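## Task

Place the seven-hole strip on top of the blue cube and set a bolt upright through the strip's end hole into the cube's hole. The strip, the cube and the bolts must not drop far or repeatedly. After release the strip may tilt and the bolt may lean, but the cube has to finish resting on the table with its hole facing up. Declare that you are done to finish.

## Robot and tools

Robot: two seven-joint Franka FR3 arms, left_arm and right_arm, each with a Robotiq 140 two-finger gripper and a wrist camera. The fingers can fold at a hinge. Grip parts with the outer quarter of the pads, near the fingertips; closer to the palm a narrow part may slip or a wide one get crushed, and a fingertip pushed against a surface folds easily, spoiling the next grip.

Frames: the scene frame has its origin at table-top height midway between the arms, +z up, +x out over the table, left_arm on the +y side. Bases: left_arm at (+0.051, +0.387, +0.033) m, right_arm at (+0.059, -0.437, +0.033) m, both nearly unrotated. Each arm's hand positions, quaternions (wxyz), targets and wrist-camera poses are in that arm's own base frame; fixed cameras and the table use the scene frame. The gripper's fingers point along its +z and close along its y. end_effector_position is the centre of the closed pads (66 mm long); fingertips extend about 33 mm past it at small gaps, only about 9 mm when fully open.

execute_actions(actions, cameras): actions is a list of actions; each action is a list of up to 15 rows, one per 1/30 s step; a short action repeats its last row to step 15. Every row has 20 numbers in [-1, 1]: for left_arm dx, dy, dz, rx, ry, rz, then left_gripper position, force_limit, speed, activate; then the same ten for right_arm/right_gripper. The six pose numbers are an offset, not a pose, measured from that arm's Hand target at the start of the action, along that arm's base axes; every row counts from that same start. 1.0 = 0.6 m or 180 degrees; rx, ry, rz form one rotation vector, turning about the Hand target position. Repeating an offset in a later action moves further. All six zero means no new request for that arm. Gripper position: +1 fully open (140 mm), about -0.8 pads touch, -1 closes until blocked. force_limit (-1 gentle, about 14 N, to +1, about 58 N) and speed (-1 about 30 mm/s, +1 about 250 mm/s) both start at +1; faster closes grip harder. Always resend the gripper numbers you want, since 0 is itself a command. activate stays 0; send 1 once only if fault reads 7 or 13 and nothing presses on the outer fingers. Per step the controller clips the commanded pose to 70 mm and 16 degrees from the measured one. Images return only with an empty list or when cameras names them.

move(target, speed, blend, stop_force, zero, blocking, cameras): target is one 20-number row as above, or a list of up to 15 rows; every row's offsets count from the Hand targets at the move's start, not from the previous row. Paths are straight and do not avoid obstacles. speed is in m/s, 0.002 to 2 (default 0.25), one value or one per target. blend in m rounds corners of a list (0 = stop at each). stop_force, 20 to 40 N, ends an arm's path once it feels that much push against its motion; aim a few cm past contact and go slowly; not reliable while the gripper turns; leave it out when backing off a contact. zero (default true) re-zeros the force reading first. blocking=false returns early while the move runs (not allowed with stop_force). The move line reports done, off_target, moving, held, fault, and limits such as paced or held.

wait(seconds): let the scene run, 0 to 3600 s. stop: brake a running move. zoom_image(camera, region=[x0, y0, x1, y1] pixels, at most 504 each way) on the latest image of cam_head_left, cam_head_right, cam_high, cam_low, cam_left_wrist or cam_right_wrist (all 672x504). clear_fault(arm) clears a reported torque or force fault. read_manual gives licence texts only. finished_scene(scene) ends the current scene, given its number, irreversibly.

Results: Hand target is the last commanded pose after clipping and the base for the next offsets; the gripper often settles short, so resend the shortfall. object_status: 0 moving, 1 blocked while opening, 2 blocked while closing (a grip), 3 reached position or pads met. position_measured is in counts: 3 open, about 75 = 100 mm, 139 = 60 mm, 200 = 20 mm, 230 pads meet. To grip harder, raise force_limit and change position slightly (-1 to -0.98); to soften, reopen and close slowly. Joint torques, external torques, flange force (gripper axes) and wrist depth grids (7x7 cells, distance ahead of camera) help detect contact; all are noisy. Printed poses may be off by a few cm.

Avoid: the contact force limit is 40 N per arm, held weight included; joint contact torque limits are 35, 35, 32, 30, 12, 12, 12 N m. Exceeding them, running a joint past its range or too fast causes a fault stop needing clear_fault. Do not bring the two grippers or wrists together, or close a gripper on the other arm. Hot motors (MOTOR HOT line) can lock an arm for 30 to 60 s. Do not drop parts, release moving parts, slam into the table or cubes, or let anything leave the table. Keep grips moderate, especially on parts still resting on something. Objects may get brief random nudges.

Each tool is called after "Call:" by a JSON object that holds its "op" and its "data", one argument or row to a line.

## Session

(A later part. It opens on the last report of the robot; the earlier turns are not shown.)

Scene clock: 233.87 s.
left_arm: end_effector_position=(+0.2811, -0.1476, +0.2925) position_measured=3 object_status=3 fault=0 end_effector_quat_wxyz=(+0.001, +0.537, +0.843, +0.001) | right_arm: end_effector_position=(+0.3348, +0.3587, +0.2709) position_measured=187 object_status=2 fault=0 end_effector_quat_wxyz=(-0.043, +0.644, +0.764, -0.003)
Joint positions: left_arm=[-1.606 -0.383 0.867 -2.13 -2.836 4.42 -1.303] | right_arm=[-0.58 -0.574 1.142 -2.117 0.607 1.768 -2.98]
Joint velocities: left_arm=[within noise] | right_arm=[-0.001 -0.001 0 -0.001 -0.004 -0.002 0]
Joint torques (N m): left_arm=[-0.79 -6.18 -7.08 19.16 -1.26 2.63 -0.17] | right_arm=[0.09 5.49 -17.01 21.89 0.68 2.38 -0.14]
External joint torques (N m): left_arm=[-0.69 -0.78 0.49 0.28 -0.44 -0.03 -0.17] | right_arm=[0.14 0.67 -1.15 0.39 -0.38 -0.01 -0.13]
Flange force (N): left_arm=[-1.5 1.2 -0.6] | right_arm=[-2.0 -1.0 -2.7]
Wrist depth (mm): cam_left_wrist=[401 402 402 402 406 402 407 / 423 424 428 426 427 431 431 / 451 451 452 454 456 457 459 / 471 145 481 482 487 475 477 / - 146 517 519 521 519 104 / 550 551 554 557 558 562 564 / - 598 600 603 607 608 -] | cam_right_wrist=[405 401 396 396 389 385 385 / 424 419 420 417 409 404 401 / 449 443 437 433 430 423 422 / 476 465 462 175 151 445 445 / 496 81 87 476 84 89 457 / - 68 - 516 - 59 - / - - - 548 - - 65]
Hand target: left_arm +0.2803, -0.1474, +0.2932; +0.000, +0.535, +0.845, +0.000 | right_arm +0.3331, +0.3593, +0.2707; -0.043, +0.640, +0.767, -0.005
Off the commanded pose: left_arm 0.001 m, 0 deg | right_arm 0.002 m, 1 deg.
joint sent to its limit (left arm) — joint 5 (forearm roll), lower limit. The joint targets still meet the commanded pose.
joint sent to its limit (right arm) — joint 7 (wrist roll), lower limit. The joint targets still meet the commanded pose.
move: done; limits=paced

Call:
{"op": "move", "data": {
  "target": [0,0,0,0,0,0,1,-0.5,0,0,0,0,0,0,0,-0.65,-1,-0.6,-1,0],
  "speed": 0.6
}}

Call:
{"op": "move", "data": {
  "target": [0,0,0,0,0,0,1,-0.5,0,0,0,0,0,0,0,-0.65,-1,-0.6,-1,0],
  "speed": 0.6,
  "cameras": ["cam_right_wrist","cam_high"]
}}

Scene clock: 248.90 s.
left_arm: end_effector_position=(+0.2811, -0.1476, +0.2925) position_measured=3 object_status=3 fault=0 end_effector_quat_wxyz=(+0.001, +0.537, +0.843, +0.001) | right_arm: end_effector_position=(+0.3332, +0.3586, +0.2699) position_measured=187 object_status=2 fault=0 end_effector_quat_wxyz=(-0.025, +0.989, -0.142, +0.034)
Joint positions: left_arm=[-1.606 -0.383 0.867 -2.13 -2.836 4.42 -1.303] | right_arm=[-0.876 -1.365 1.065 -2.158 1.145 1.36 -1.288]
Joint velocities: left_arm=[within noise] | right_arm=[0 0 0.001 0.001 0 0 0.004]
Joint torques (N m): left_arm=[-0.72 -6.23 -7.1 19.14 -1.26 2.64 -0.17] | right_arm=[-0.27 22.66 -29.59 8.68 0.92 2.89 0.28]
External joint torques (N m): left_arm=[-0.79 -0.7 0.29 0.24 -0.46 -0.02 -0.17] | right_arm=[-0.18 -0.55 -2.12 0.15 0 0.06 0.28]
Flange force (N): left_arm=[-1.4 0.6 -0.6] | right_arm=[-1.8 1.5 -3.3]
Wrist depth (mm): cam_left_wrist=[400 400 402 403 406 403 408 / 422 424 424 426 429 430 431 / 447 450 453 453 453 456 457 / 472 145 482 482 487 473 477 / - 145 521 521 517 523 104 / 555 554 558 558 561 558 561 / - 598 598 602 605 615 -] | cam_right_wrist=[406 402 396 390 391 383 381 / 424 420 416 413 401 401 395 / 444 443 435 425 424 420 415 / 470 460 456 175 151 434 436 / 488 81 87 458 84 89 449 / - 68 - 492 - 59 - / - - - 529 - - 65]
Hand target: left_arm +0.2803, -0.1474, +0.2932; +0.000, +0.535, +0.845, +0.000 | right_arm +0.3331, +0.3593, +0.2707; -0.026, +0.988, -0.145, +0.034
Off the commanded pose: left_arm 0.001 m, 0 deg | right_arm 0.001 m, 0 deg.
joint sent to its limit (left arm) — joint 5 (forearm roll), lower limit. The joint targets still meet the commanded pose.
move: done; limits=paced

Scene clock: 250.63 s.
left_arm: end_effector_position=(+0.2811, -0.1476, +0.2925) position_measured=3 object_status=3 fault=0 end_effector_quat_wxyz=(+0.001, +0.537, +0.843, +0.001) | right_arm: end_effector_position=(+0.3377, +0.3576, +0.2714) position_measured=187 object_status=2 fault=0 end_effector_quat_wxyz=(-0.005, +0.871, -0.488, +0.056)
Joint positions: left_arm=[-1.606 -0.383 0.867 -2.13 -2.836 4.42 -1.303] | right_arm=[-0.991 -1.557 1.011 -2.087 1.21 1.203 -0.586]
Joint velocities: left_arm=[within noise] | right_arm=[0 0.001 0.001 -0.001 0.002 0 -0.006]
Joint torques (N m): left_arm=[-0.78 -6.24 -7.05 19.15 -1.24 2.62 -0.17] | right_arm=[-0.15 27.57 -29.45 3.19 0.41 3.1 -0.14]
External joint torques (N m): left_arm=[-0.7 -0.85 0.47 0.37 -0.42 -0.03 -0.17] | right_arm=[-0.11 -0.37 -1.82 -0.55 -0.13 0.22 -0.14]
Flange force (N): left_arm=[-1.4 1.2 -0.8] | right_arm=[1.2 3.6 -1.3]
Wrist depth (mm): cam_left_wrist=[400 402 401 405 404 402 407 / 422 425 426 428 430 430 431 / 448 448 449 455 457 457 457 / 468 145 482 487 484 476 477 / - 146 519 518 519 519 104 / 550 555 554 554 561 562 567 / - 593 602 602 610 610 -] | cam_right_wrist=[419 412 407 400 392 387 382 / 437 429 423 414 410 401 396 / 452 446 440 431 425 416 410 / 474 464 451 174 151 435 429 / 496 81 87 463 84 89 440 / - 67 - 493 - 59 - / - - - 511 - - 65]
Hand target: left_arm +0.2803, -0.1474, +0.2932; +0.000, +0.535, +0.845, +0.000 | right_arm +0.3375, +0.3578, +0.2718; -0.006, +0.873, -0.485, +0.056 (not the last commanded pose)
Off the commanded pose: left_arm 0.001 m, 0 deg | right_arm 0.005 m, 75 deg.
joint sent to its limit (left arm) — joint 5 (forearm roll), lower limit. The joint targets still meet the commanded pose.
move: held (right_arm; a check stopped the path); limits=paced,held
pose unreachable (right arm): on one or more control steps of this call, first in action 0 (counted from 0), this arm could not follow its commanded pose, so it was not sent that pose on those steps. It may still have moved: this result reports where it is.
cause: moving toward the commanded pose would bring a part of the arm too close to another arm (a part of this arm just beyond joint 5 (forearm roll) and a part of the left arm just beyond its joint 5 (forearm roll), 10 mm apart when this arm was first held).
cam_right_wrist: T_world_to_cam=[[-0.85916, -0.50661, -0.07205, 0.4968], [-0.50709, 0.82405, 0.25257, -0.18589], [-0.06859, 0.25354, -0.96489, 0.33337]] pos_world=[0.35543, 0.32035, 0.40441]
Images, in order (width x height): cam_high 672x504, cam_right_wrist 672x504.

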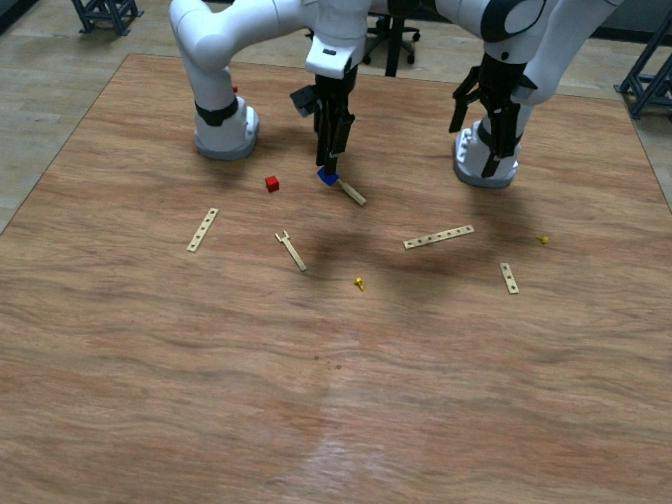

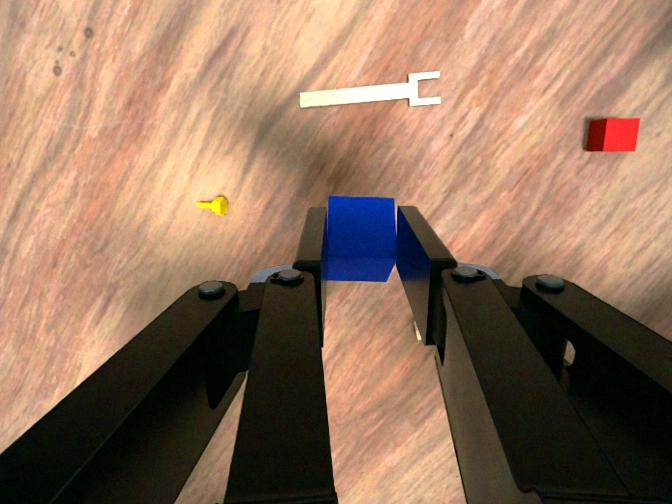

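Call:
{"op": "move", "data": {
  "target": [0.1,0.4,0.1,0,0,0,1,-0.5,0,0,0,0,0,0,0,0,-1,-0.6,-1,0],
  "speed": 0.4
}}

Call:
{"op": "move", "data": {
  "target": [0,0,0,0,0,0,1,-0.5,0,0,0,0,0,0.0,0,0.068,-1,-0.6,-1,0],
  "speed": 0.4,
  "cameras": ["cam_head_left"]
}}

Scene clock: 262.33 s.
left_arm: end_effector_position=(+0.3413, +0.0923, +0.3528) position_measured=3 object_status=3 fault=0 end_effector_quat_wxyz=(+0.001, +0.535, +0.845, +0.002) | right_arm: end_effector_position=(+0.3377, +0.3576, +0.2714) position_measured=187 object_status=2 fault=0 end_effector_quat_wxyz=(-0.005, +0.872, -0.487, +0.056)
Joint positions: left_arm=[-1.156 -0.363 1.109 -1.869 -2.814 4.585 -0.56] | right_arm=[-0.991 -1.557 1.011 -2.087 1.21 1.203 -0.588]
Joint velocities: left_arm=[-0.001 -0.001 -0.001 0 0.001 0 0.006] | right_arm=[within noise]
Joint torques (N m): left_arm=[0.4 0.79 -8.32 18.88 -1.27 2.61 0.1] | right_arm=[-0.21 27.29 -29.39 3.24 0.42 3.12 -0.17]
External joint torques (N m): left_arm=[0.5 0.4 0.45 0.36 -0.49 -0.02 0.1] | right_arm=[-0.22 -0.59 -1.78 -0.55 -0.13 0.24 -0.16]
Flange force (N): left_arm=[-1.1 4.5 -0.9] | right_arm=[1.3 3.5 -1.0]
Wrist depth (mm): cam_left_wrist=[416 456 457 458 461 464 466 / 402 478 480 482 488 490 491 / 508 511 508 512 516 521 522 / 532 145 545 545 547 536 539 / - 145 581 582 584 590 104 / 598 619 622 626 630 631 635 / - 668 668 668 675 681 -] | cam_right_wrist=[417 412 404 399 394 388 379 / 434 428 420 416 407 405 394 / 454 446 435 426 424 417 413 / 472 467 455 175 151 436 427 / 497 81 87 464 84 89 439 / - 68 - 486 - 59 - / - - - 511 - - 65]
Hand target: left_arm +0.3403, +0.0926, +0.3532; +0.000, +0.535, +0.845, +0.000 | right_arm +0.3375, +0.3578, +0.2718; -0.006, +0.873, -0.485, +0.056
Off the commanded pose: left_arm 0.001 m, 0 deg | right_arm 0.000 m, 0 deg.
joint sent to its limit (left arm) — joint 6 (wrist pitch), upper limit. The joint targets still meet the commanded pose.
move: done

Scene clock: 264.07 s.
left_arm: end_effector_position=(+0.3413, +0.0923, +0.3528) position_measured=3 object_status=3 fault=0 end_effector_quat_wxyz=(+0.001, +0.535, +0.845, +0.002) | right_arm: end_effector_position=(+0.3372, +0.3585, +0.2720) position_measured=187 object_status=2 fault=0 end_effector_quat_wxyz=(-0.013, +0.918, -0.392, +0.054)
Joint positions: left_arm=[-1.156 -0.363 1.109 -1.869 -2.814 4.585 -0.558] | right_arm=[-0.961 -1.528 1.019 -2.114 1.207 1.24 -0.795]
Joint velocities: left_arm=[within noise] | right_arm=[0 -0.001 0 0 0 0.001 -0.008]
Joint torques (N m): left_arm=[0.2 0.63 -8.32 18.7 -1.2 2.61 0.14] | right_arm=[-0.33 26.13 -29.41 4.11 0.55 3.25 -0.11]
External joint torques (N m): left_arm=[0.23 0.3 0.38 0.2 -0.42 -0.02 0.14] | right_arm=[-0.34 -0.62 -1.82 -0.64 -0.11 0.34 -0.11]
Flange force (N): left_arm=[-1.1 4.4 -0.6] | right_arm=[0.6 3.8 -1.0]
Wrist depth (mm): cam_left_wrist=[415 456 459 459 459 462 463 / 403 479 482 482 488 490 489 / 508 506 506 513 513 518 519 / 529 146 543 545 548 540 537 / - 145 576 579 582 592 104 / 597 619 626 619 628 633 635 / - 658 673 677 677 677 -] | cam_right_wrist=[414 410 402 399 394 389 383 / 434 427 424 416 408 403 399 / 448 449 440 429 429 419 410 / 470 465 453 174 151 435 429 / 491 81 87 465 84 89 440 / - 68 - 486 - 59 - / - - - 514 - - 65]
Hand target: left_arm +0.3403, +0.0926, +0.3532; +0.000, +0.535, +0.845, +0.000 | right_arm +0.3375, +0.3578, +0.2718; -0.012, +0.919, -0.389, +0.055
Off the commanded pose: left_arm 0.001 m, 0 deg | right_arm 0.001 m, 0 deg.
joint sent to its limit (left arm) — joint 6 (wrist pitch), upper limit.
move: done

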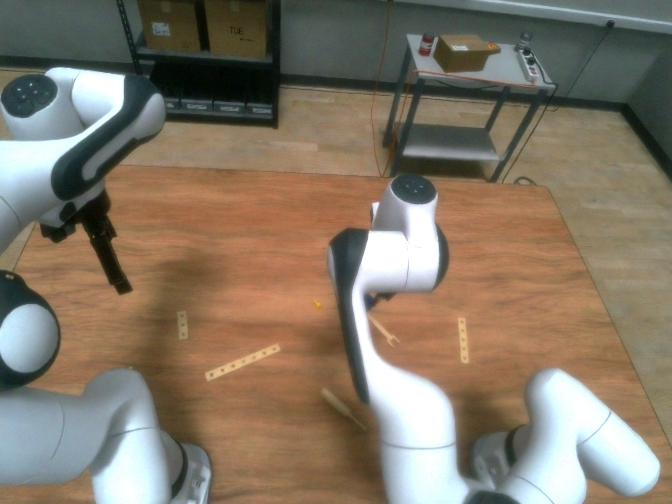

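Call:
{"op": "move", "data": {
  "target": [0,0,0,0,0,0,1,-0.5,0,0,-0.0878,0.03,-0.317,-0.1723,-0.1385,-0.0097,-1,-0.6,-1,0],
  "speed": 0.25,
  "cameras": ["cam_head_left","cam_right_wrist","cam_high"]
}}

Scene clock: 280.37 s.
left_arm: end_effector_position=(+0.3413, +0.0923, +0.3528) position_measured=3 object_status=3 fault=0 end_effector_quat_wxyz=(+0.001, +0.535, +0.845, +0.002) | right_arm: end_effector_position=(+0.2835, +0.3760, +0.0814) position_measured=187 object_status=2 fault=0 end_effector_quat_wxyz=(+0.151, +0.852, -0.361, +0.349)
Joint positions: left_arm=[-1.156 -0.363 1.109 -1.869 -2.814 4.585 -0.558] | right_arm=[-0.508 -1.77 1.573 -2.104 0.986 1.656 -0.237]
Joint velocities: left_arm=[within noise] | right_arm=[0.001 0 0.001 -0.001 0.001 -0.001 0.005]
Joint torques (N m): left_arm=[0.21 0.59 -8.36 18.77 -1.2 2.61 0.18] | right_arm=[-0.65 24.7 -31.91 -4.6 -1.53 2.64 0.33]
External joint torques (N m): left_arm=[0.23 0.27 0.33 0.27 -0.42 -0.02 0.18] | right_arm=[-0.53 -1.06 -1.38 0.2 -0.47 0.4 0.31]
Flange force (N): left_arm=[-1.1 4.4 -0.8] | right_arm=[0.7 -2.8 -2.0]
Wrist depth (mm): cam_left_wrist=[428 455 456 457 461 463 465 / 403 480 481 483 488 487 492 / 512 507 511 510 513 517 522 / 535 145 548 545 551 536 537 / - 145 576 588 585 587 104 / 602 615 619 626 630 628 635 / - 650 664 677 677 683 -] | cam_right_wrist=[371 366 366 366 366 363 367 / 328 327 326 327 328 328 327 / 296 296 295 296 295 296 296 / 267 270 269 174 151 270 269 / 253 87 87 244 84 89 252 / - 68 - 230 - 59 - / - - - 214 - - 65]
Hand target: left_arm +0.3403, +0.0926, +0.3532; +0.000, +0.535, +0.845, +0.000 | right_arm +0.2848, +0.3758, +0.0816; +0.150, +0.850, -0.362, +0.351
Off the commanded pose: left_arm 0.001 m, 0 deg | right_arm 0.001 m, 0 deg.
joint sent to its limit (left arm) — joint 6 (wrist pitch), upper limit. The joint targets still meet the commanded pose.
joint sent to its limit (right arm) — joint 2 (shoulder), lower limit. The joint targets still meet the commanded pose.
move: done
cam_right_wrist: T_world_to_cam=[[-0.72671, -0.68681, -0.0137, 0.47132], [-0.61981, 0.66415, -0.41801, -0.03387], [0.29619, -0.29528, -0.90834, 0.24006]] pos_world=[0.25041, 0.41709, 0.21036]
Images, in order (width x height): cam_head_left 672x504, cam_high 672x504, cam_right_wrist 672x504.

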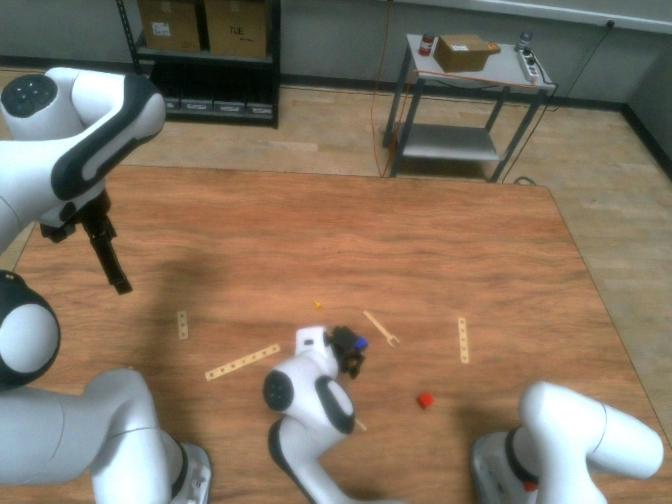

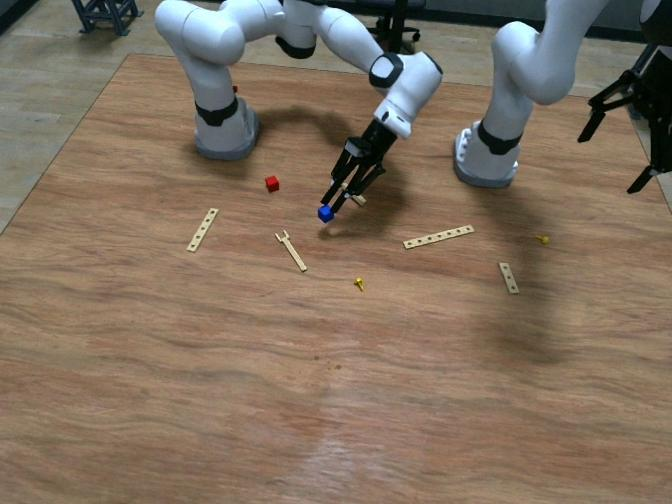

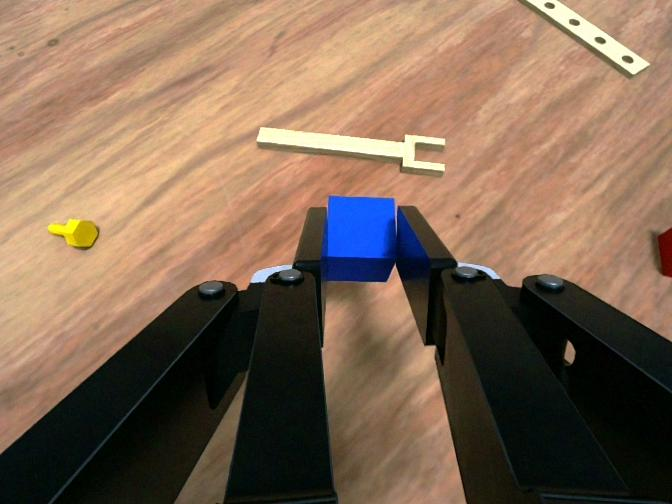

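Call:
{"op": "zoom_image", "data": {
  "camera": "cam_high",
  "region": [300, 180, 360, 240]
}}

Call:
{"op": "zoom_image", "data": {
  "camera": "cam_head_left",
  "region": [330, 310, 400, 380]
}}

Scaled by 8.400 from the camera's image (finer frame: 960x720).

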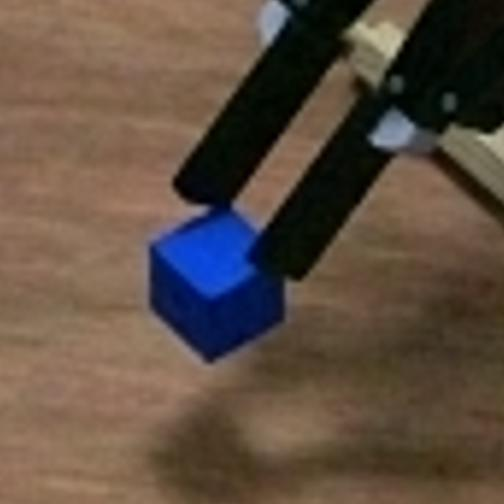

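Scaled by 7.200 from the camera's image (finer frame: 960x720).

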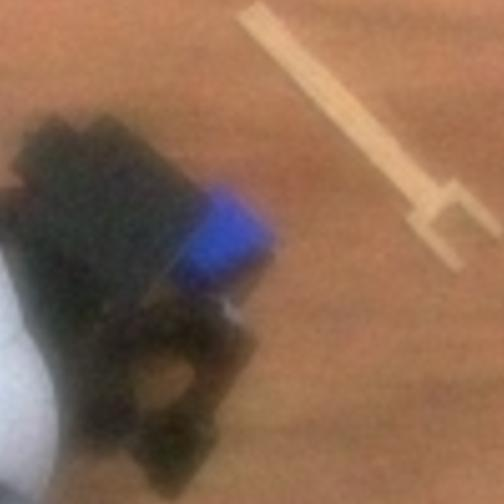

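Call:
{"op": "move", "data": {
  "target": [0,0,0,0,0,0,1,-0.5,0,0,0,0,-0.128,0,0,0,-1,-0.6,-1,0],
  "speed": 0.08
}}

Scene clock: 286.07 s.
left_arm: end_effector_position=(+0.3413, +0.0923, +0.3528) position_measured=3 object_status=3 fault=0 end_effector_quat_wxyz=(+0.001, +0.535, +0.845, +0.002) | right_arm: end_effector_position=(+0.2852, +0.3707, +0.0163) position_measured=187 object_status=2 fault=0 end_effector_quat_wxyz=(+0.156, +0.847, -0.363, +0.355)
Joint positions: left_arm=[-1.156 -0.363 1.109 -1.869 -2.814 4.585 -0.558] | right_arm=[-0.504 -1.77 1.713 -2.088 1.027 1.743 -0.147]
Joint velocities: left_arm=[within noise] | right_arm=[0 0 0.001 0.001 -0.001 0 0.004]
Joint torques (N m): left_arm=[0.2 0.6 -8.26 18.79 -1.2 2.6 0.18] | right_arm=[-3.2 24.17 -22.03 -1.87 4.79 4.58 0.33]
External joint torques (N m): left_arm=[0.29 0.22 0.49 0.32 -0.42 -0.03 0.18] | right_arm=[-3.06 -1.26 8.35 4.01 5.74 2.53 0.31]
Flange force (N): left_arm=[-1.0 5.2 -0.8] | right_arm=[-16.3 -15.2 22.5]
Wrist depth (mm): cam_left_wrist=[421 453 456 457 458 461 467 / 402 480 482 486 486 490 490 / 506 508 508 513 511 523 523 / 531 145 544 548 547 536 539 / - 146 576 582 582 588 104 / 602 615 619 624 631 633 633 / - 646 670 670 677 681 -] | cam_right_wrist=[274 274 274 273 273 274 273 / 244 243 242 241 236 242 243 / 218 219 218 217 218 217 218 / 199 199 199 168 153 198 197 / 185 87 86 179 126 89 184 / - 68 - 168 168 59 - / - - - 156 - - 65]
Hand target: left_arm +0.3403, +0.0926, +0.3532; +0.000, +0.535, +0.845, +0.000 | right_arm +0.2848, +0.3758, +0.0048; +0.150, +0.850, -0.362, +0.351
Off the commanded pose: left_arm 0.001 m, 0 deg | right_arm 0.013 m, 1 deg.
joint read past its limit (right arm) — joint 2 (shoulder), lower limit.
joint sent to its limit (left arm) — joint 6 (wrist pitch), upper limit. The joint targets still meet the commanded pose.
joint sent to its limit (right arm) — joint 2 (shoulder), lower limit. The joint targets still meet the commanded pose.
move: off_target (right_arm)

Call:
{"op": "move", "data": {
  "target": [0,0,0,0,0,0,1,-0.5,0,0,0,0,0.07,0,0,0,-1,-0.6,-1,0],
  "speed": 0.1,
  "cameras": ["all"]
}}

Scene clock: 290.37 s.
left_arm: end_effector_position=(+0.3413, +0.0923, +0.3528) position_measured=3 object_status=3 fault=0 end_effector_quat_wxyz=(+0.001, +0.535, +0.845, +0.002) | right_arm: end_effector_position=(+0.2847, +0.3776, +0.0459) position_measured=187 object_status=2 fault=0 end_effector_quat_wxyz=(+0.148, +0.850, -0.363, +0.352)
Joint positions: left_arm=[-1.156 -0.363 1.109 -1.869 -2.814 4.585 -0.558] | right_arm=[-0.505 -1.741 1.659 -2.098 0.994 1.731 -0.171]
Joint velocities: left_arm=[within noise] | right_arm=[0.001 -0.001 -0.001 0.001 -0.002 -0.001 -0.008]
Joint torques (N m): left_arm=[0.26 0.64 -8.37 18.82 -1.21 2.6 0.17] | right_arm=[-0.47 25.45 -32.53 -5.29 -1.4 2.07 -0.13]
External joint torques (N m): left_arm=[0.37 0.26 0.42 0.29 -0.42 -0.04 0.17] | right_arm=[-0.35 -0.31 -1.78 -0.51 -0.46 -0.08 -0.15]
Flange force (N): left_arm=[-0.9 4.4 -0.7] | right_arm=[2.9 -0.6 -2.7]
Wrist depth (mm): cam_left_wrist=[420 452 456 458 458 460 464 / 402 481 480 483 488 487 491 / 510 505 510 512 517 517 522 / 531 145 539 545 547 539 539 / - 145 577 582 581 592 104 / 602 622 619 626 626 631 633 / - 646 677 668 683 683 -] | cam_right_wrist=[319 317 316 314 313 310 312 / 284 282 277 274 273 278 278 / 256 255 255 253 251 251 250 / 233 233 231 168 152 229 229 / 217 87 87 208 126 89 213 / - 68 - 196 - 59 - / - - - 182 - - 65]
Hand target: left_arm +0.3403, +0.0926, +0.3532; +0.000, +0.535, +0.845, +0.000 | right_arm +0.2848, +0.3758, +0.0468; +0.150, +0.850, -0.362, +0.351
Off the commanded pose: left_arm 0.001 m, 0 deg | right_arm 0.002 m, 0 deg.
joint sent to its limit (left arm) — joint 6 (wrist pitch), upper limit. The joint targets still meet the commanded pose.
move: done
cam_left_wrist: T_world_to_cam=[[0.9037, 0.42815, 0.00305, -0.33905], [0.40303, -0.85304, 0.3315, -0.17178], [0.14453, -0.29835, -0.94345, 0.45544]] pos_world=[0.3098, 0.13451, 0.48766]
cam_right_wrist: T_world_to_cam=[[-0.72855, -0.68457, -0.02408, 0.47294], [-0.61354, 0.66779, -0.42146, -0.05204], [0.30459, -0.29228, -0.90653, 0.20425]] pos_world=[0.25042, 0.41821, 0.17462]

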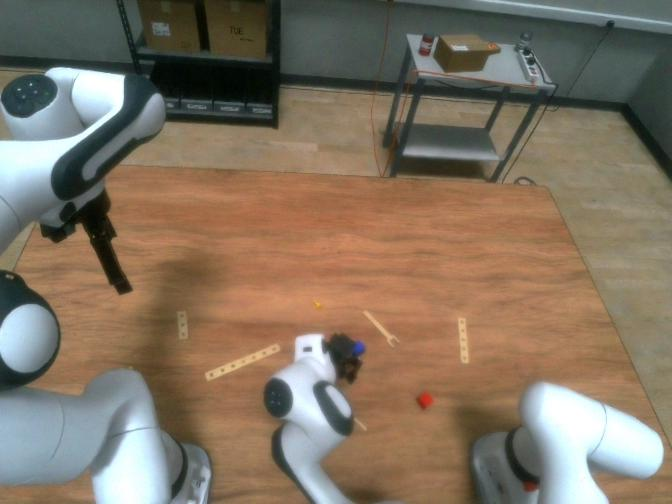

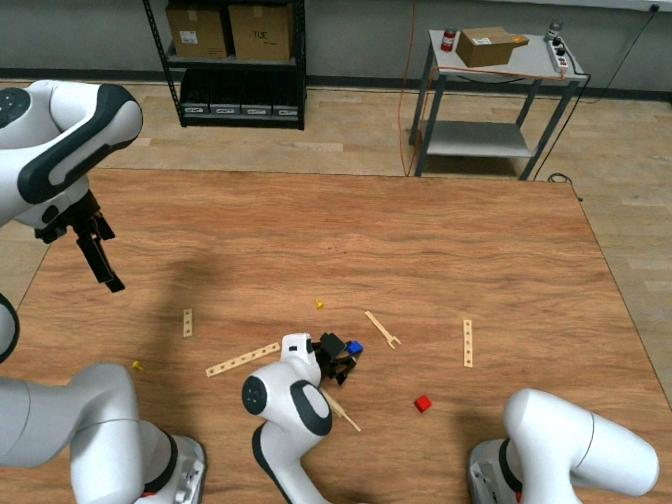

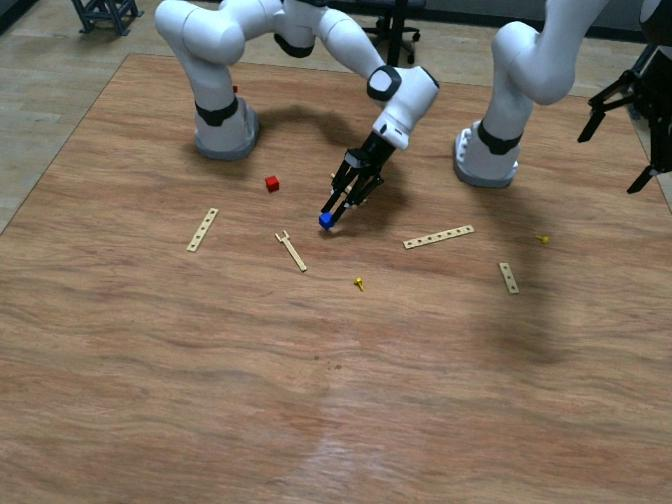

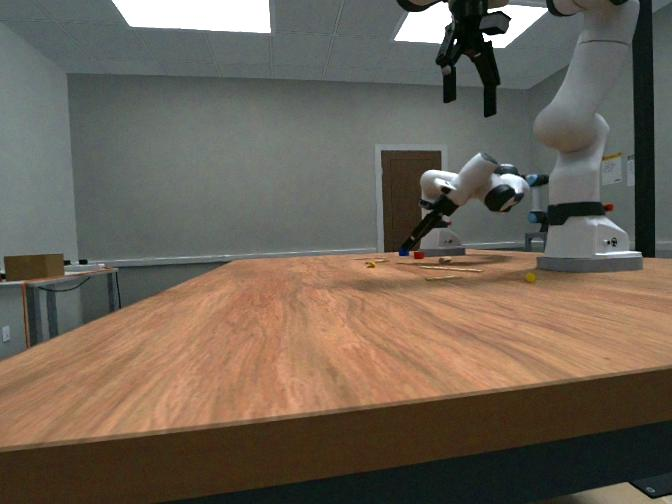

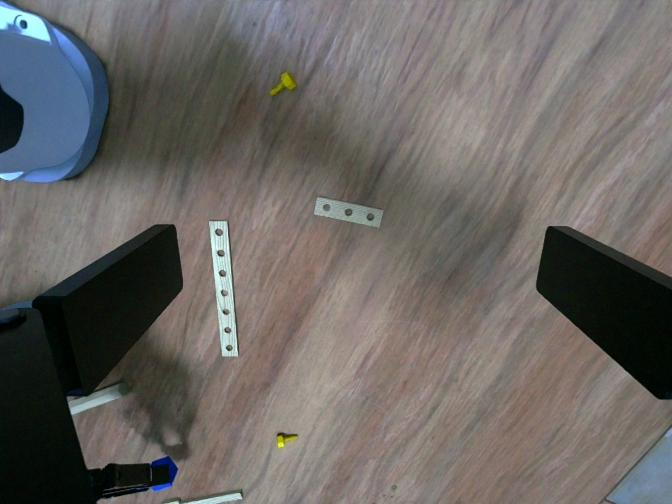

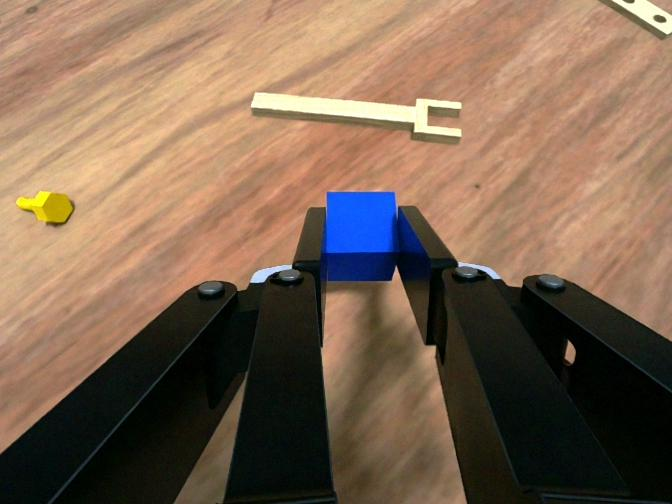

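Call:
{"op": "move", "data": {
  "target": [0,0,0,0,0,0,1,-0.5,0,0,0.0878,-0.03,0.37,0.1723,0.1385,0.0097,-1,-0.6,-1,0],
  "speed": 0.3
}}

Call:
{"op": "move", "data": {
  "target": [0,0,0,0,0,0,1,-0.5,0,0,0,0,0,0,0,0.7,-1,-0.6,-1,0],
  "speed": 0.6
}}

Call:
{"op": "move", "data": {
  "target": [0,0,0,0,0,0,1,-0.5,0,0,0,0,0,0,0,0.25,-1,-0.6,-1,0],
  "speed": 0.4
}}

Scene clock: 301.47 s.
left_arm: end_effector_position=(+0.3413, +0.0923, +0.3528) position_measured=3 object_status=3 fault=0 end_effector_quat_wxyz=(+0.001, +0.535, +0.845, +0.002) | right_arm: end_effector_position=(+0.3388, +0.3572, +0.2692) position_measured=187 object_status=2 fault=0 end_effector_quat_wxyz=(-0.014, +0.918, -0.394, +0.055)
Joint positions: left_arm=[-1.156 -0.363 1.109 -1.869 -2.814 4.585 -0.558] | right_arm=[-0.696 -1.063 1.145 -2.167 0.885 1.654 -0.601]
Joint velocities: left_arm=[within noise] | right_arm=[-0.002 0 0 -0.001 0.001 0 -0.005]
Joint torques (N m): left_arm=[0.19 0.59 -8.32 18.78 -1.2 2.61 0.23] | right_arm=[0.16 17.3 -26.74 14.66 0.26 3.06 -0.18]
External joint torques (N m): left_arm=[0.31 0.2 0.49 0.27 -0.41 -0.03 0.23] | right_arm=[0.25 0.34 -1.44 0.27 -0.43 0.18 -0.18]
Flange force (N): left_arm=[-0.8 5.0 -0.7] | right_arm=[0.9 2.5 -3.1]
Wrist depth (mm): cam_left_wrist=[420 454 457 458 458 464 466 / 401 482 482 484 489 488 492 / 513 506 508 511 514 518 518 / 528 145 543 544 548 536 541 / - 146 579 579 585 590 104 / 600 617 621 621 628 630 633 / - 662 664 668 675 679 -] | cam_right_wrist=[420 413 409 401 395 386 379 / 435 431 421 414 404 400 391 / 456 450 440 430 424 416 407 / 476 473 453 168 152 430 424 / 499 81 87 467 84 89 437 / - 68 - 491 - 59 - / - - - 511 - - 65]
Hand target: left_arm +0.3403, +0.0926, +0.3532; +0.000, +0.535, +0.845, +0.000 | right_arm +0.3375, +0.3578, +0.2688; -0.012, +0.919, -0.389, +0.055
Off the commanded pose: left_arm 0.001 m, 0 deg | right_arm 0.001 m, 1 deg.
joint sent to its limit (left arm) — joint 6 (wrist pitch), upper limit. The joint targets still meet the commanded pose.
move: done

Scene clock: 305.60 s.
left_arm: end_effector_position=(+0.3413, +0.0923, +0.3528) position_measured=3 object_status=3 fault=0 end_effector_quat_wxyz=(+0.001, +0.535, +0.845, +0.002) | right_arm: end_effector_position=(+0.3373, +0.3572, +0.2693) position_measured=187 object_status=2 fault=0 end_effector_quat_wxyz=(-0.053, +0.766, +0.641, +0.013)
Joint positions: left_arm=[-1.156 -0.363 1.109 -1.869 -2.814 4.585 -0.558] | right_arm=[0.009 -0.306 0.682 -2.202 0.323 1.966 -2.42]
Joint velocities: left_arm=[within noise] | right_arm=[-0.001 -0.001 -0.001 0 0 0.001 -0.005]
Joint torques (N m): left_arm=[0.21 0.57 -8.38 18.78 -1.2 2.61 0.19] | right_arm=[0.18 -13.8 -7.73 24.17 1.15 3.08 -0.08]
External joint torques (N m): left_arm=[0.34 0.13 0.41 0.31 -0.42 -0.02 0.19] | right_arm=[0.29 0.93 -1.41 -0.25 0.14 0.47 -0.08]
Flange force (N): left_arm=[-0.7 4.2 -0.8] | right_arm=[-1.0 1.6 1.4]
Wrist depth (mm): cam_left_wrist=[416 455 457 458 461 463 467 / 410 477 481 484 487 488 490 / 506 508 511 514 518 519 518 / 532 145 544 548 545 539 540 / - 146 579 577 588 590 104 / 597 615 622 622 626 635 628 / - 668 668 677 681 685 -] | cam_right_wrist=[413 407 409 403 395 395 389 / 429 429 424 420 417 411 407 / 450 451 445 433 430 428 425 / 475 467 458 167 152 449 448 / 498 81 86 474 84 89 457 / - 68 - 508 - 59 - / - - - 530 - - 65]
Hand target: left_arm +0.3403, +0.0926, +0.3532; +0.000, +0.535, +0.845, +0.000 | right_arm +0.3375, +0.3578, +0.2688; -0.054, +0.764, +0.643, +0.014
Off the commanded pose: left_arm 0.001 m, 0 deg | right_arm 0.001 m, 0 deg.
joint sent to its limit (left arm) — joint 6 (wrist pitch), upper limit. The joint targets still meet the commanded pose.
move: done; limits=paced

Scene clock: 308.67 s.
left_arm: end_effector_position=(+0.3413, +0.0923, +0.3528) position_measured=3 object_status=3 fault=0 end_effector_quat_wxyz=(+0.001, +0.535, +0.845, +0.002) | right_arm: end_effector_position=(+0.3364, +0.3579, +0.2681) position_measured=187 object_status=2 fault=0 end_effector_quat_wxyz=(-0.054, +0.465, +0.884, -0.010)
Joint positions: left_arm=[-1.156 -0.363 1.109 -1.869 -2.814 4.585 -0.558] | right_arm=[1.086 -0.162 -0.308 -2.112 0.052 1.905 -2.979]
Joint torques (N m): left_arm=[0.19 0.66 -8.33 18.73 -1.19 2.62 0.21] | right_arm=[0.7 -26.43 1.59 24.41 0.65 2.85 -0.13]
External joint torques (N m): left_arm=[0.16 0.43 0.31 0.22 -0.42 -0.01 0.21] | right_arm=[0.75 -0.74 0.29 -0.09 -0.37 0.48 -0.12]
Flange force (N): left_arm=[-1.4 4.9 -0.8] | right_arm=[0.1 -3.1 1.1]
Wrist depth (mm): cam_left_wrist=[418 455 456 458 460 462 463 / 403 479 482 480 488 489 489 / 512 504 510 513 517 518 523 / 528 145 544 544 547 533 543 / - 145 584 582 587 590 104 / 600 619 615 624 628 628 635 / - 660 670 670 673 690 -] | cam_right_wrist=[416 410 405 404 399 397 394 / 439 432 426 420 419 414 409 / 457 451 445 434 434 432 429 / 474 471 463 168 152 448 448 / 496 81 87 476 84 89 462 / - 68 - 507 - 59 - / - - - 531 - - 65]
Hand target: left_arm +0.3403, +0.0926, +0.3532; +0.000, +0.535, +0.845, +0.000 | right_arm +0.3375, +0.3578, +0.2688; -0.056, +0.460, +0.886, -0.008
Off the commanded pose: left_arm 0.001 m, 0 deg | right_arm 0.001 m, 1 deg.
joint sent to its limit (left arm) — joint 6 (wrist pitch), upper limit. The joint targets still meet the commanded pose.
joint sent to its limit (right arm) — joint 7 (wrist roll), lower limit. The joint targets still meet the commanded pose.
move: done

Call:
{"op": "move", "data": {
  "target": [0,0,0,0,0,0,1,-0.5,0,0,0,0,0,0,0,-0.45,-1,-0.6,-1,0],
  "speed": 0.6
}}

Scene clock: 316.27 s.
left_arm: end_effector_position=(+0.3413, +0.0923, +0.3528) position_measured=3 object_status=3 fault=0 end_effector_quat_wxyz=(+0.001, +0.535, +0.845, +0.002) | right_arm: end_effector_position=(+0.3361, +0.3574, +0.2674) position_measured=187 object_status=2 fault=0 end_effector_quat_wxyz=(-0.048, +0.924, +0.377, +0.028)
Joint positions: left_arm=[-1.156 -0.363 1.109 -1.869 -2.814 4.585 -0.558] | right_arm=[0.727 -0.284 0.048 -2.278 0.093 2.081 -1.614]
Joint velocities: left_arm=[within noise] | right_arm=[0 -0.001 -0.001 0 0 0 0.007]
Joint torques (N m): left_arm=[0.21 0.54 -8.35 18.77 -1.21 2.63 0.17] | right_arm=[-0.73 -22.66 -0.71 25.44 0.56 3.18 0.19]
External joint torques (N m): left_arm=[0.34 0.14 0.45 0.27 -0.43 0 0.17] | right_arm=[-0.66 -0.14 0.08 0.63 -0.31 0.34 0.19]
Flange force (N): left_arm=[-0.7 4.3 -0.7] | right_arm=[1.6 0.0 -0.4]
Wrist depth (mm): cam_left_wrist=[424 454 456 458 460 463 465 / 401 480 484 488 486 490 493 / 511 505 510 511 516 517 519 / 532 145 541 543 547 539 541 / - 145 581 581 582 584 104 / 600 612 621 624 626 630 635 / - 664 670 675 677 675 -] | cam_right_wrist=[424 422 413 405 401 394 389 / 444 442 427 425 417 409 404 / 464 455 447 432 427 426 421 / 483 470 464 168 151 440 434 / 499 81 87 469 84 89 446 / - 68 - 495 - 59 - / - - - 521 - - 65]
Hand target: left_arm +0.3403, +0.0926, +0.3532; +0.000, +0.535, +0.845, +0.000 | right_arm +0.3375, +0.3578, +0.2688; -0.047, +0.925, +0.375, +0.030
Off the commanded pose: left_arm 0.001 m, 0 deg | right_arm 0.002 m, 0 deg.
joint sent to its limit (left arm) — joint 6 (wrist pitch), upper limit. The joint targets still meet the commanded pose.
move: done; limits=paced

Call:
{"op": "move", "data": {
  "target": [0,0,0,0,0,0,1,-0.5,0,0,0,0,0,0,0,-0.5,-1,-0.6,-1,0],
  "speed": 0.6
}}

Scene clock: 321.63 s.
left_arm: end_effector_position=(+0.3413, +0.0923, +0.3528) position_measured=3 object_status=3 fault=0 end_effector_quat_wxyz=(+0.001, +0.535, +0.845, +0.002) | right_arm: end_effector_position=(+0.3379, +0.3577, +0.2685) position_measured=187 object_status=2 fault=0 end_effector_quat_wxyz=(-0.013, +0.921, -0.386, +0.055)
Joint positions: left_arm=[-1.156 -0.363 1.109 -1.869 -2.814 4.585 -0.558] | right_arm=[0.121 -0.334 0.682 -2.238 0.129 2.039 -0.048]
Joint velocities: left_arm=[within noise] | right_arm=[0 0 0.001 0.002 -0.001 -0.001 0.006]
Joint torques (N m): left_arm=[0.23 0.6 -8.33 18.78 -1.2 2.6 0.19] | right_arm=[-0.6 -14.1 -7.1 24.79 0.53 2.73 0.32]
External joint torques (N m): left_arm=[0.33 0.24 0.47 0.25 -0.42 -0.03 0.19] | right_arm=[-0.51 0.09 -0.45 0.48 -0.05 -0.02 0.33]
Flange force (N): left_arm=[-0.9 4.8 -0.7] | right_arm=[0.2 -2.4 -0.9]
Wrist depth (mm): cam_left_wrist=[418 453 455 457 460 465 464 / 411 476 482 482 489 491 491 / 516 508 511 513 516 516 518 / 528 145 541 548 547 539 540 / - 145 579 582 582 588 104 / 595 617 622 626 626 633 633 / - 666 670 670 677 683 -] | cam_right_wrist=[434 424 417 407 398 390 381 / 449 440 432 423 413 404 398 / 466 462 452 432 429 424 409 / 493 479 464 167 152 438 429 / 512 81 87 478 84 89 444 / - 67 - 499 - 59 - / - - - 530 - - 65]
Hand target: left_arm +0.3403, +0.0926, +0.3532; +0.000, +0.535, +0.845, +0.000 | right_arm +0.3375, +0.3578, +0.2688; -0.012, +0.919, -0.389, +0.055
Off the commanded pose: left_arm 0.001 m, 0 deg | right_arm 0.000 m, 0 deg.
joint sent to its limit (left arm) — joint 6 (wrist pitch), upper limit. The joint targets still meet the commanded pose.
move: done; limits=paced

Call:
{"op": "move", "data": {
  "target": [0,0,0,0,0,0,1,-0.5,0,0,-0.0878,0.03,-0.312,-0.1723,-0.1385,-0.0097,-1,-0.6,-1,0],
  "speed": 0.25,
  "cameras": ["cam_head_right","cam_high"]
}}

Scene clock: 328.50 s.
left_arm: end_effector_position=(+0.3413, +0.0923, +0.3528) position_measured=3 object_status=3 fault=0 end_effector_quat_wxyz=(+0.001, +0.535, +0.845, +0.002) | right_arm: end_effector_position=(+0.2849, +0.3765, +0.0811) position_measured=187 object_status=2 fault=0 end_effector_quat_wxyz=(+0.150, +0.852, -0.359, +0.350)
Joint positions: left_arm=[-1.156 -0.363 1.109 -1.869 -2.814 4.585 -0.558] | right_arm=[0.474 0.503 0.894 -2.105 -0.982 1.666 1.139]
Joint velocities: left_arm=[within noise] | right_arm=[0 0 0 0 0 -0.001 0.005]
Joint torques (N m): left_arm=[0.18 0.57 -8.34 18.74 -1.21 2.61 0.16] | right_arm=[0.1 -30.23 10.59 18.07 0.02 -0.06 0.29]
External joint torques (N m): left_arm=[0.25 0.23 0.39 0.25 -0.43 -0.01 0.16] | right_arm=[0.06 -0.02 -0.51 0.83 0.19 -0.14 0.27]
Flange force (N): left_arm=[-1.0 4.5 -0.7] | right_arm=[-2.3 -2.9 -1.1]
Wrist depth (mm): cam_left_wrist=[425 455 453 458 461 463 464 / 403 483 481 482 487 487 492 / 511 510 508 514 518 516 519 / 528 145 544 544 545 537 539 / - 145 577 579 585 588 103 / 598 615 619 622 628 631 630 / - 656 668 668 675 679 -] | cam_right_wrist=[377 371 369 364 361 360 358 / 339 335 331 332 330 328 324 / 306 304 304 300 299 297 295 / 281 279 278 168 152 273 273 / 263 87 87 251 84 89 254 / - 67 - 237 - 59 - / - - - 221 - - 65]
Hand target: left_arm +0.3403, +0.0926, +0.3532; +0.000, +0.535, +0.845, +0.000 | right_arm +0.2848, +0.3758, +0.0816; +0.150, +0.850, -0.362, +0.351
Off the commanded pose: left_arm 0.001 m, 0 deg | right_arm 0.001 m, 0 deg.
joint sent to its limit (left arm) — joint 6 (wrist pitch), upper limit. The joint targets still meet the commanded pose.
move: done; limits=paced

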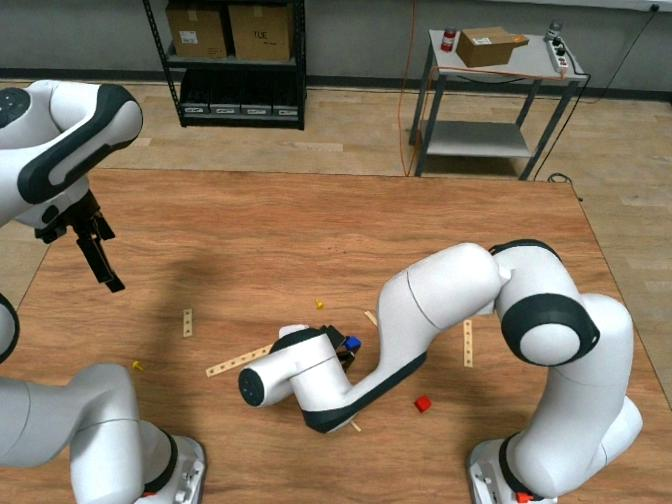

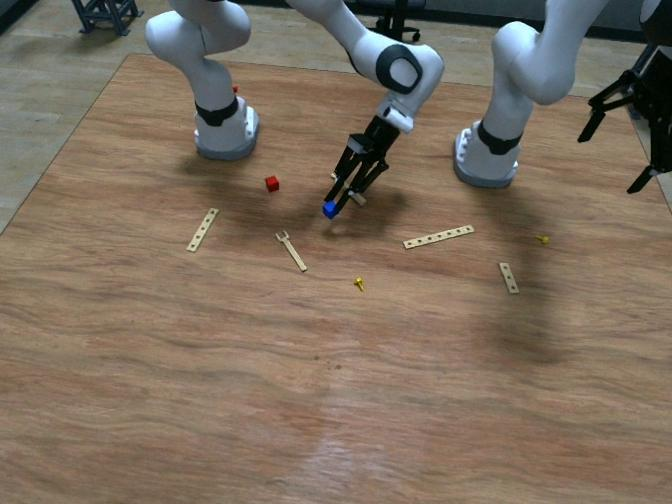

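Call:
{"op": "move", "data": {
  "target": [0,0,0,0,0,0,1,-0.5,0,0,0,0,-0.128,0,0,0,-1,-0.6,-1,0],
  "speed": 0.1,
  "cameras": ["cam_right_wrist"]
}}

Scene clock: 332.33 s.
left_arm: end_effector_position=(+0.3413, +0.0923, +0.3528) position_measured=3 object_status=3 fault=0 end_effector_quat_wxyz=(+0.001, +0.535, +0.845, +0.002) | right_arm: end_effector_position=(+0.2848, +0.3732, +0.0093) position_measured=187 object_status=2 fault=0 end_effector_quat_wxyz=(+0.155, +0.850, -0.359, +0.354)
Joint positions: left_arm=[-1.156 -0.363 1.109 -1.869 -2.814 4.585 -0.558] | right_arm=[0.557 0.667 0.789 -2.075 -1.089 1.698 1.244]
Joint velocities: left_arm=[within noise] | right_arm=[0 -0.001 0 0.002 -0.001 -0.001 0.005]
Joint torques (N m): left_arm=[0.23 0.57 -8.36 18.79 -1.21 2.61 0.17] | right_arm=[-0.58 -30.63 11.18 15.71 -1.42 2.36 0.42]
External joint torques (N m): left_arm=[0.36 0.16 0.44 0.32 -0.42 -0.02 0.17] | right_arm=[-0.38 3.85 -1.59 1.02 -1.41 2.43 0.4]
Flange force (N): left_arm=[-0.7 4.4 -0.8] | right_arm=[-12.1 -9.0 9.1]
Wrist depth (mm): cam_left_wrist=[415 454 457 458 460 461 464 / 403 479 482 484 488 486 488 / 512 507 508 510 516 519 521 / 533 146 541 544 547 539 539 / - 145 577 577 587 592 104 / 595 617 619 622 630 633 631 / - 641 670 677 673 681 -] | cam_right_wrist=[270 268 266 263 264 261 259 / 242 240 239 237 235 235 235 / 220 218 217 216 215 214 213 / 200 200 199 167 152 196 195 / 187 87 87 180 126 89 184 / - 68 - 169 169 59 - / - - - 158 - - 65]
Hand target: left_arm +0.3403, +0.0926, +0.3532; +0.000, +0.535, +0.845, +0.000 | right_arm +0.2848, +0.3758, +0.0048; +0.150, +0.850, -0.362, +0.351
Off the commanded pose: left_arm 0.001 m, 0 deg | right_arm 0.005 m, 1 deg.
joint sent to its limit (left arm) — joint 6 (wrist pitch), upper limit. The joint targets still meet the commanded pose.
move: off_target (right_arm)
cam_right_wrist: T_world_to_cam=[[-0.72661, -0.68699, -0.009, 0.46933], [-0.61721, 0.65846, -0.43068, -0.05983], [0.3018, -0.30738, -0.90246, 0.17615]] pos_world=[0.25093, 0.41596, 0.13743]

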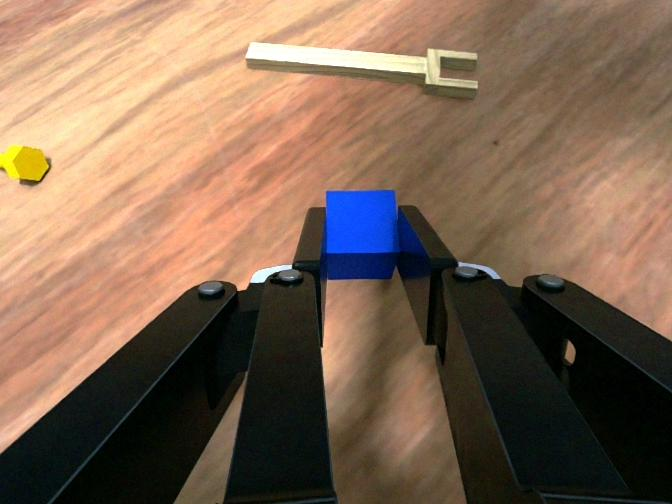

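Call:
{"op": "move", "data": {
  "target": [
    [0,0,0,0,0,0,1,-0.5,0,0,0,0,0.006,0,0,0,-1,-0.6,-1,0],
    [0,0,0,0,0,0,1,-0.5,0,0,0,0,0.006,0,0,0,-0.1,-0.6,-0.9,0]
  ],
  "speed": 0.05,
  "cameras": ["cam_right_wrist"]
}}

Scene clock: 341.30 s.
left_arm: end_effector_position=(+0.3413, +0.0923, +0.3528) position_measured=3 object_status=3 fault=0 end_effector_quat_wxyz=(+0.001, +0.535, +0.845, +0.002) | right_arm: end_effector_position=(+0.2845, +0.3751, +0.0084) position_measured=141 object_status=0 fault=0 end_effector_quat_wxyz=(+0.152, +0.851, -0.361, +0.351)
Joint positions: left_arm=[-1.156 -0.363 1.109 -1.869 -2.814 4.585 -0.558] | right_arm=[0.556 0.666 0.79 -2.075 -1.089 1.705 1.246]
Joint torques (N m): left_arm=[0.22 0.62 -8.31 18.81 -1.18 2.59 0.18] | right_arm=[-0.27 -34.6 13.09 15.18 -0.09 0.36 0.28]
External joint torques (N m): left_arm=[0.24 0.37 0.39 0.26 -0.4 -0.04 0.18] | right_arm=[-0.19 -0.07 0.17 0.41 -0.08 0.37 0.26]
Flange force (N): left_arm=[-1.3 5.0 -0.7] | right_arm=[-0.2 -0.2 0.3]
Wrist depth (mm): cam_left_wrist=[421 454 455 458 461 459 462 / 403 477 481 484 488 489 491 / 506 508 511 512 514 519 521 / 531 145 540 548 547 536 539 / - 145 579 579 588 588 104 / 602 617 615 617 626 626 631 / - 656 675 675 673 683 -] | cam_right_wrist=[268 265 262 262 259 259 257 / 240 240 236 235 234 232 231 / 218 217 216 215 213 211 211 / 200 199 136 183 170 195 193 / - 87 86 182 179 98 89 / - 74 67 169 169 - 71 / - - - 158 157 - -]
Hand target: left_arm +0.3403, +0.0926, +0.3532; +0.000, +0.535, +0.845, +0.000 | right_arm +0.2848, +0.3758, +0.0084; +0.150, +0.850, -0.362, +0.351
Off the commanded pose: left_arm 0.001 m, 0 deg | right_arm 0.001 m, 0 deg.
joint sent to its limit (left arm) — joint 6 (wrist pitch), upper limit. The joint targets still meet the commanded pose.
move: done
cam_right_wrist: T_world_to_cam=[[-0.72753, -0.68595, -0.01315, 0.47038], [-0.61735, 0.66289, -0.42362, -0.06336], [0.29929, -0.30008, -0.90575, 0.17404]] pos_world=[0.25101, 0.41688, 0.13698]

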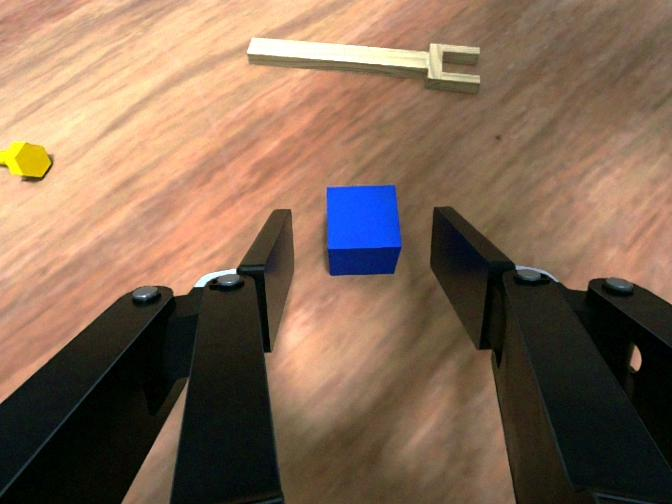

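Call:
{"op": "move", "data": {
  "target": [
    [0,0,0,0,0,0,1,-0.5,0,0,-0.0815,0.0852,0.1178,0,0,0,0.1,-0.5,0,0],
    [0,0,0,0,0,0,1,-0.5,0,0,0.0253,-0.0263,0.25,0.1807,0.1729,0,0.1,-0.5,0,0],
    [0,0,0,0,0,0,1,-0.5,0,0,0.1153,-0.122,0.0943,0.3613,0.3457,0,0.1,-0.5,0,0]
  ],
  "speed": 0.2,
  "blend": 0.02,
  "cameras": ["cam_right_wrist","cam_high"]
}}

Scene clock: 359.37 s.
left_arm: end_effector_position=(+0.3413, +0.0923, +0.3528) position_measured=3 object_status=3 fault=0 end_effector_quat_wxyz=(+0.001, +0.535, +0.845, +0.002) | right_arm: end_effector_position=(+0.3536, +0.3027, +0.0646) position_measured=117 object_status=3 fault=0 end_effector_quat_wxyz=(-0.150, +0.848, -0.366, -0.354)
Joint positions: left_arm=[-1.156 -0.363 1.109 -1.869 -2.814 4.585 -0.558] | right_arm=[-1.067 1.451 1.409 -2.227 -0.773 1.986 0.138]
Joint velocities: left_arm=[within noise] | right_arm=[0 -0.001 0.002 0 0 0 -0.007]
Joint torques (N m): left_arm=[0.15 0.61 -8.33 18.74 -1.21 2.6 0.19] | right_arm=[-0.39 -23.12 30.98 1.88 1.04 2.01 -0.24]
External joint torques (N m): left_arm=[0.28 0.17 0.46 0.29 -0.42 -0.02 0.19] | right_arm=[-0.27 0.36 1.57 1 -0.37 -0.03 -0.22]
Flange force (N): left_arm=[-0.9 4.8 -0.8] | right_arm=[0.1 -2.1 -3.3]
Wrist depth (mm): cam_left_wrist=[419 454 457 458 459 463 463 / 402 480 482 487 489 487 490 / 513 505 507 512 511 519 518 / 531 145 541 543 548 536 540 / - 145 581 582 581 587 103 / 598 615 619 624 635 631 631 / - 660 668 679 681 683 -] | cam_right_wrist=[171 171 171 171 170 164 169 / 208 208 207 208 207 206 205 / 264 266 265 244 262 262 260 / 366 340 130 363 336 312 356 / - 91 111 561 565 108 88 / - 64 637 688 818 - 61 / - - 612 2638 - - -]
Hand target: left_arm +0.3403, +0.0926, +0.3532; +0.000, +0.535, +0.845, +0.000 | right_arm +0.3540, +0.3026, +0.0649; -0.151, +0.849, -0.362, -0.353
Off the commanded pose: left_arm 0.001 m, 0 deg | right_arm 0.000 m, 0 deg.
joint sent to its limit (left arm) — joint 6 (wrist pitch), upper limit. The joint targets still meet the commanded pose.
move: done
cam_right_wrist: T_world_to_cam=[[-0.73903, -0.67351, 0.01505, 0.47022], [-0.27312, 0.31996, 0.90721, -0.05283], [-0.61583, 0.66634, -0.42041, 0.18225]] pos_world=[0.44531, 0.21216, 0.11747]
Images, in order (width x height): cam_high 672x504, cam_right_wrist 672x504.

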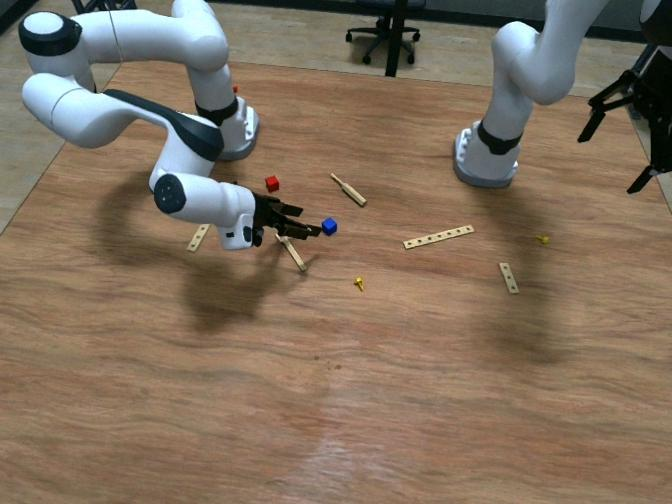

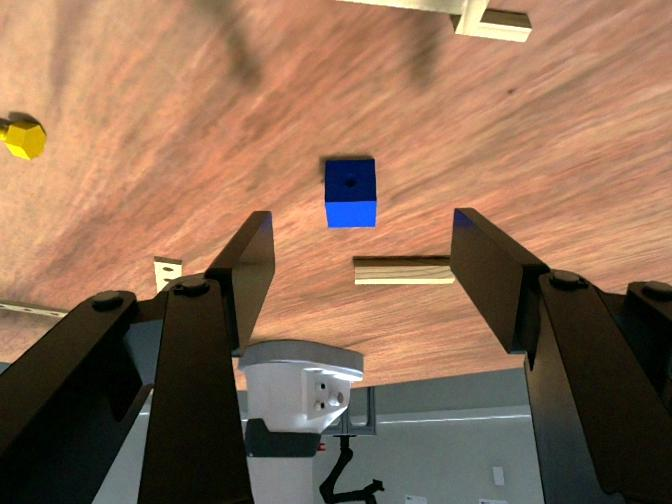

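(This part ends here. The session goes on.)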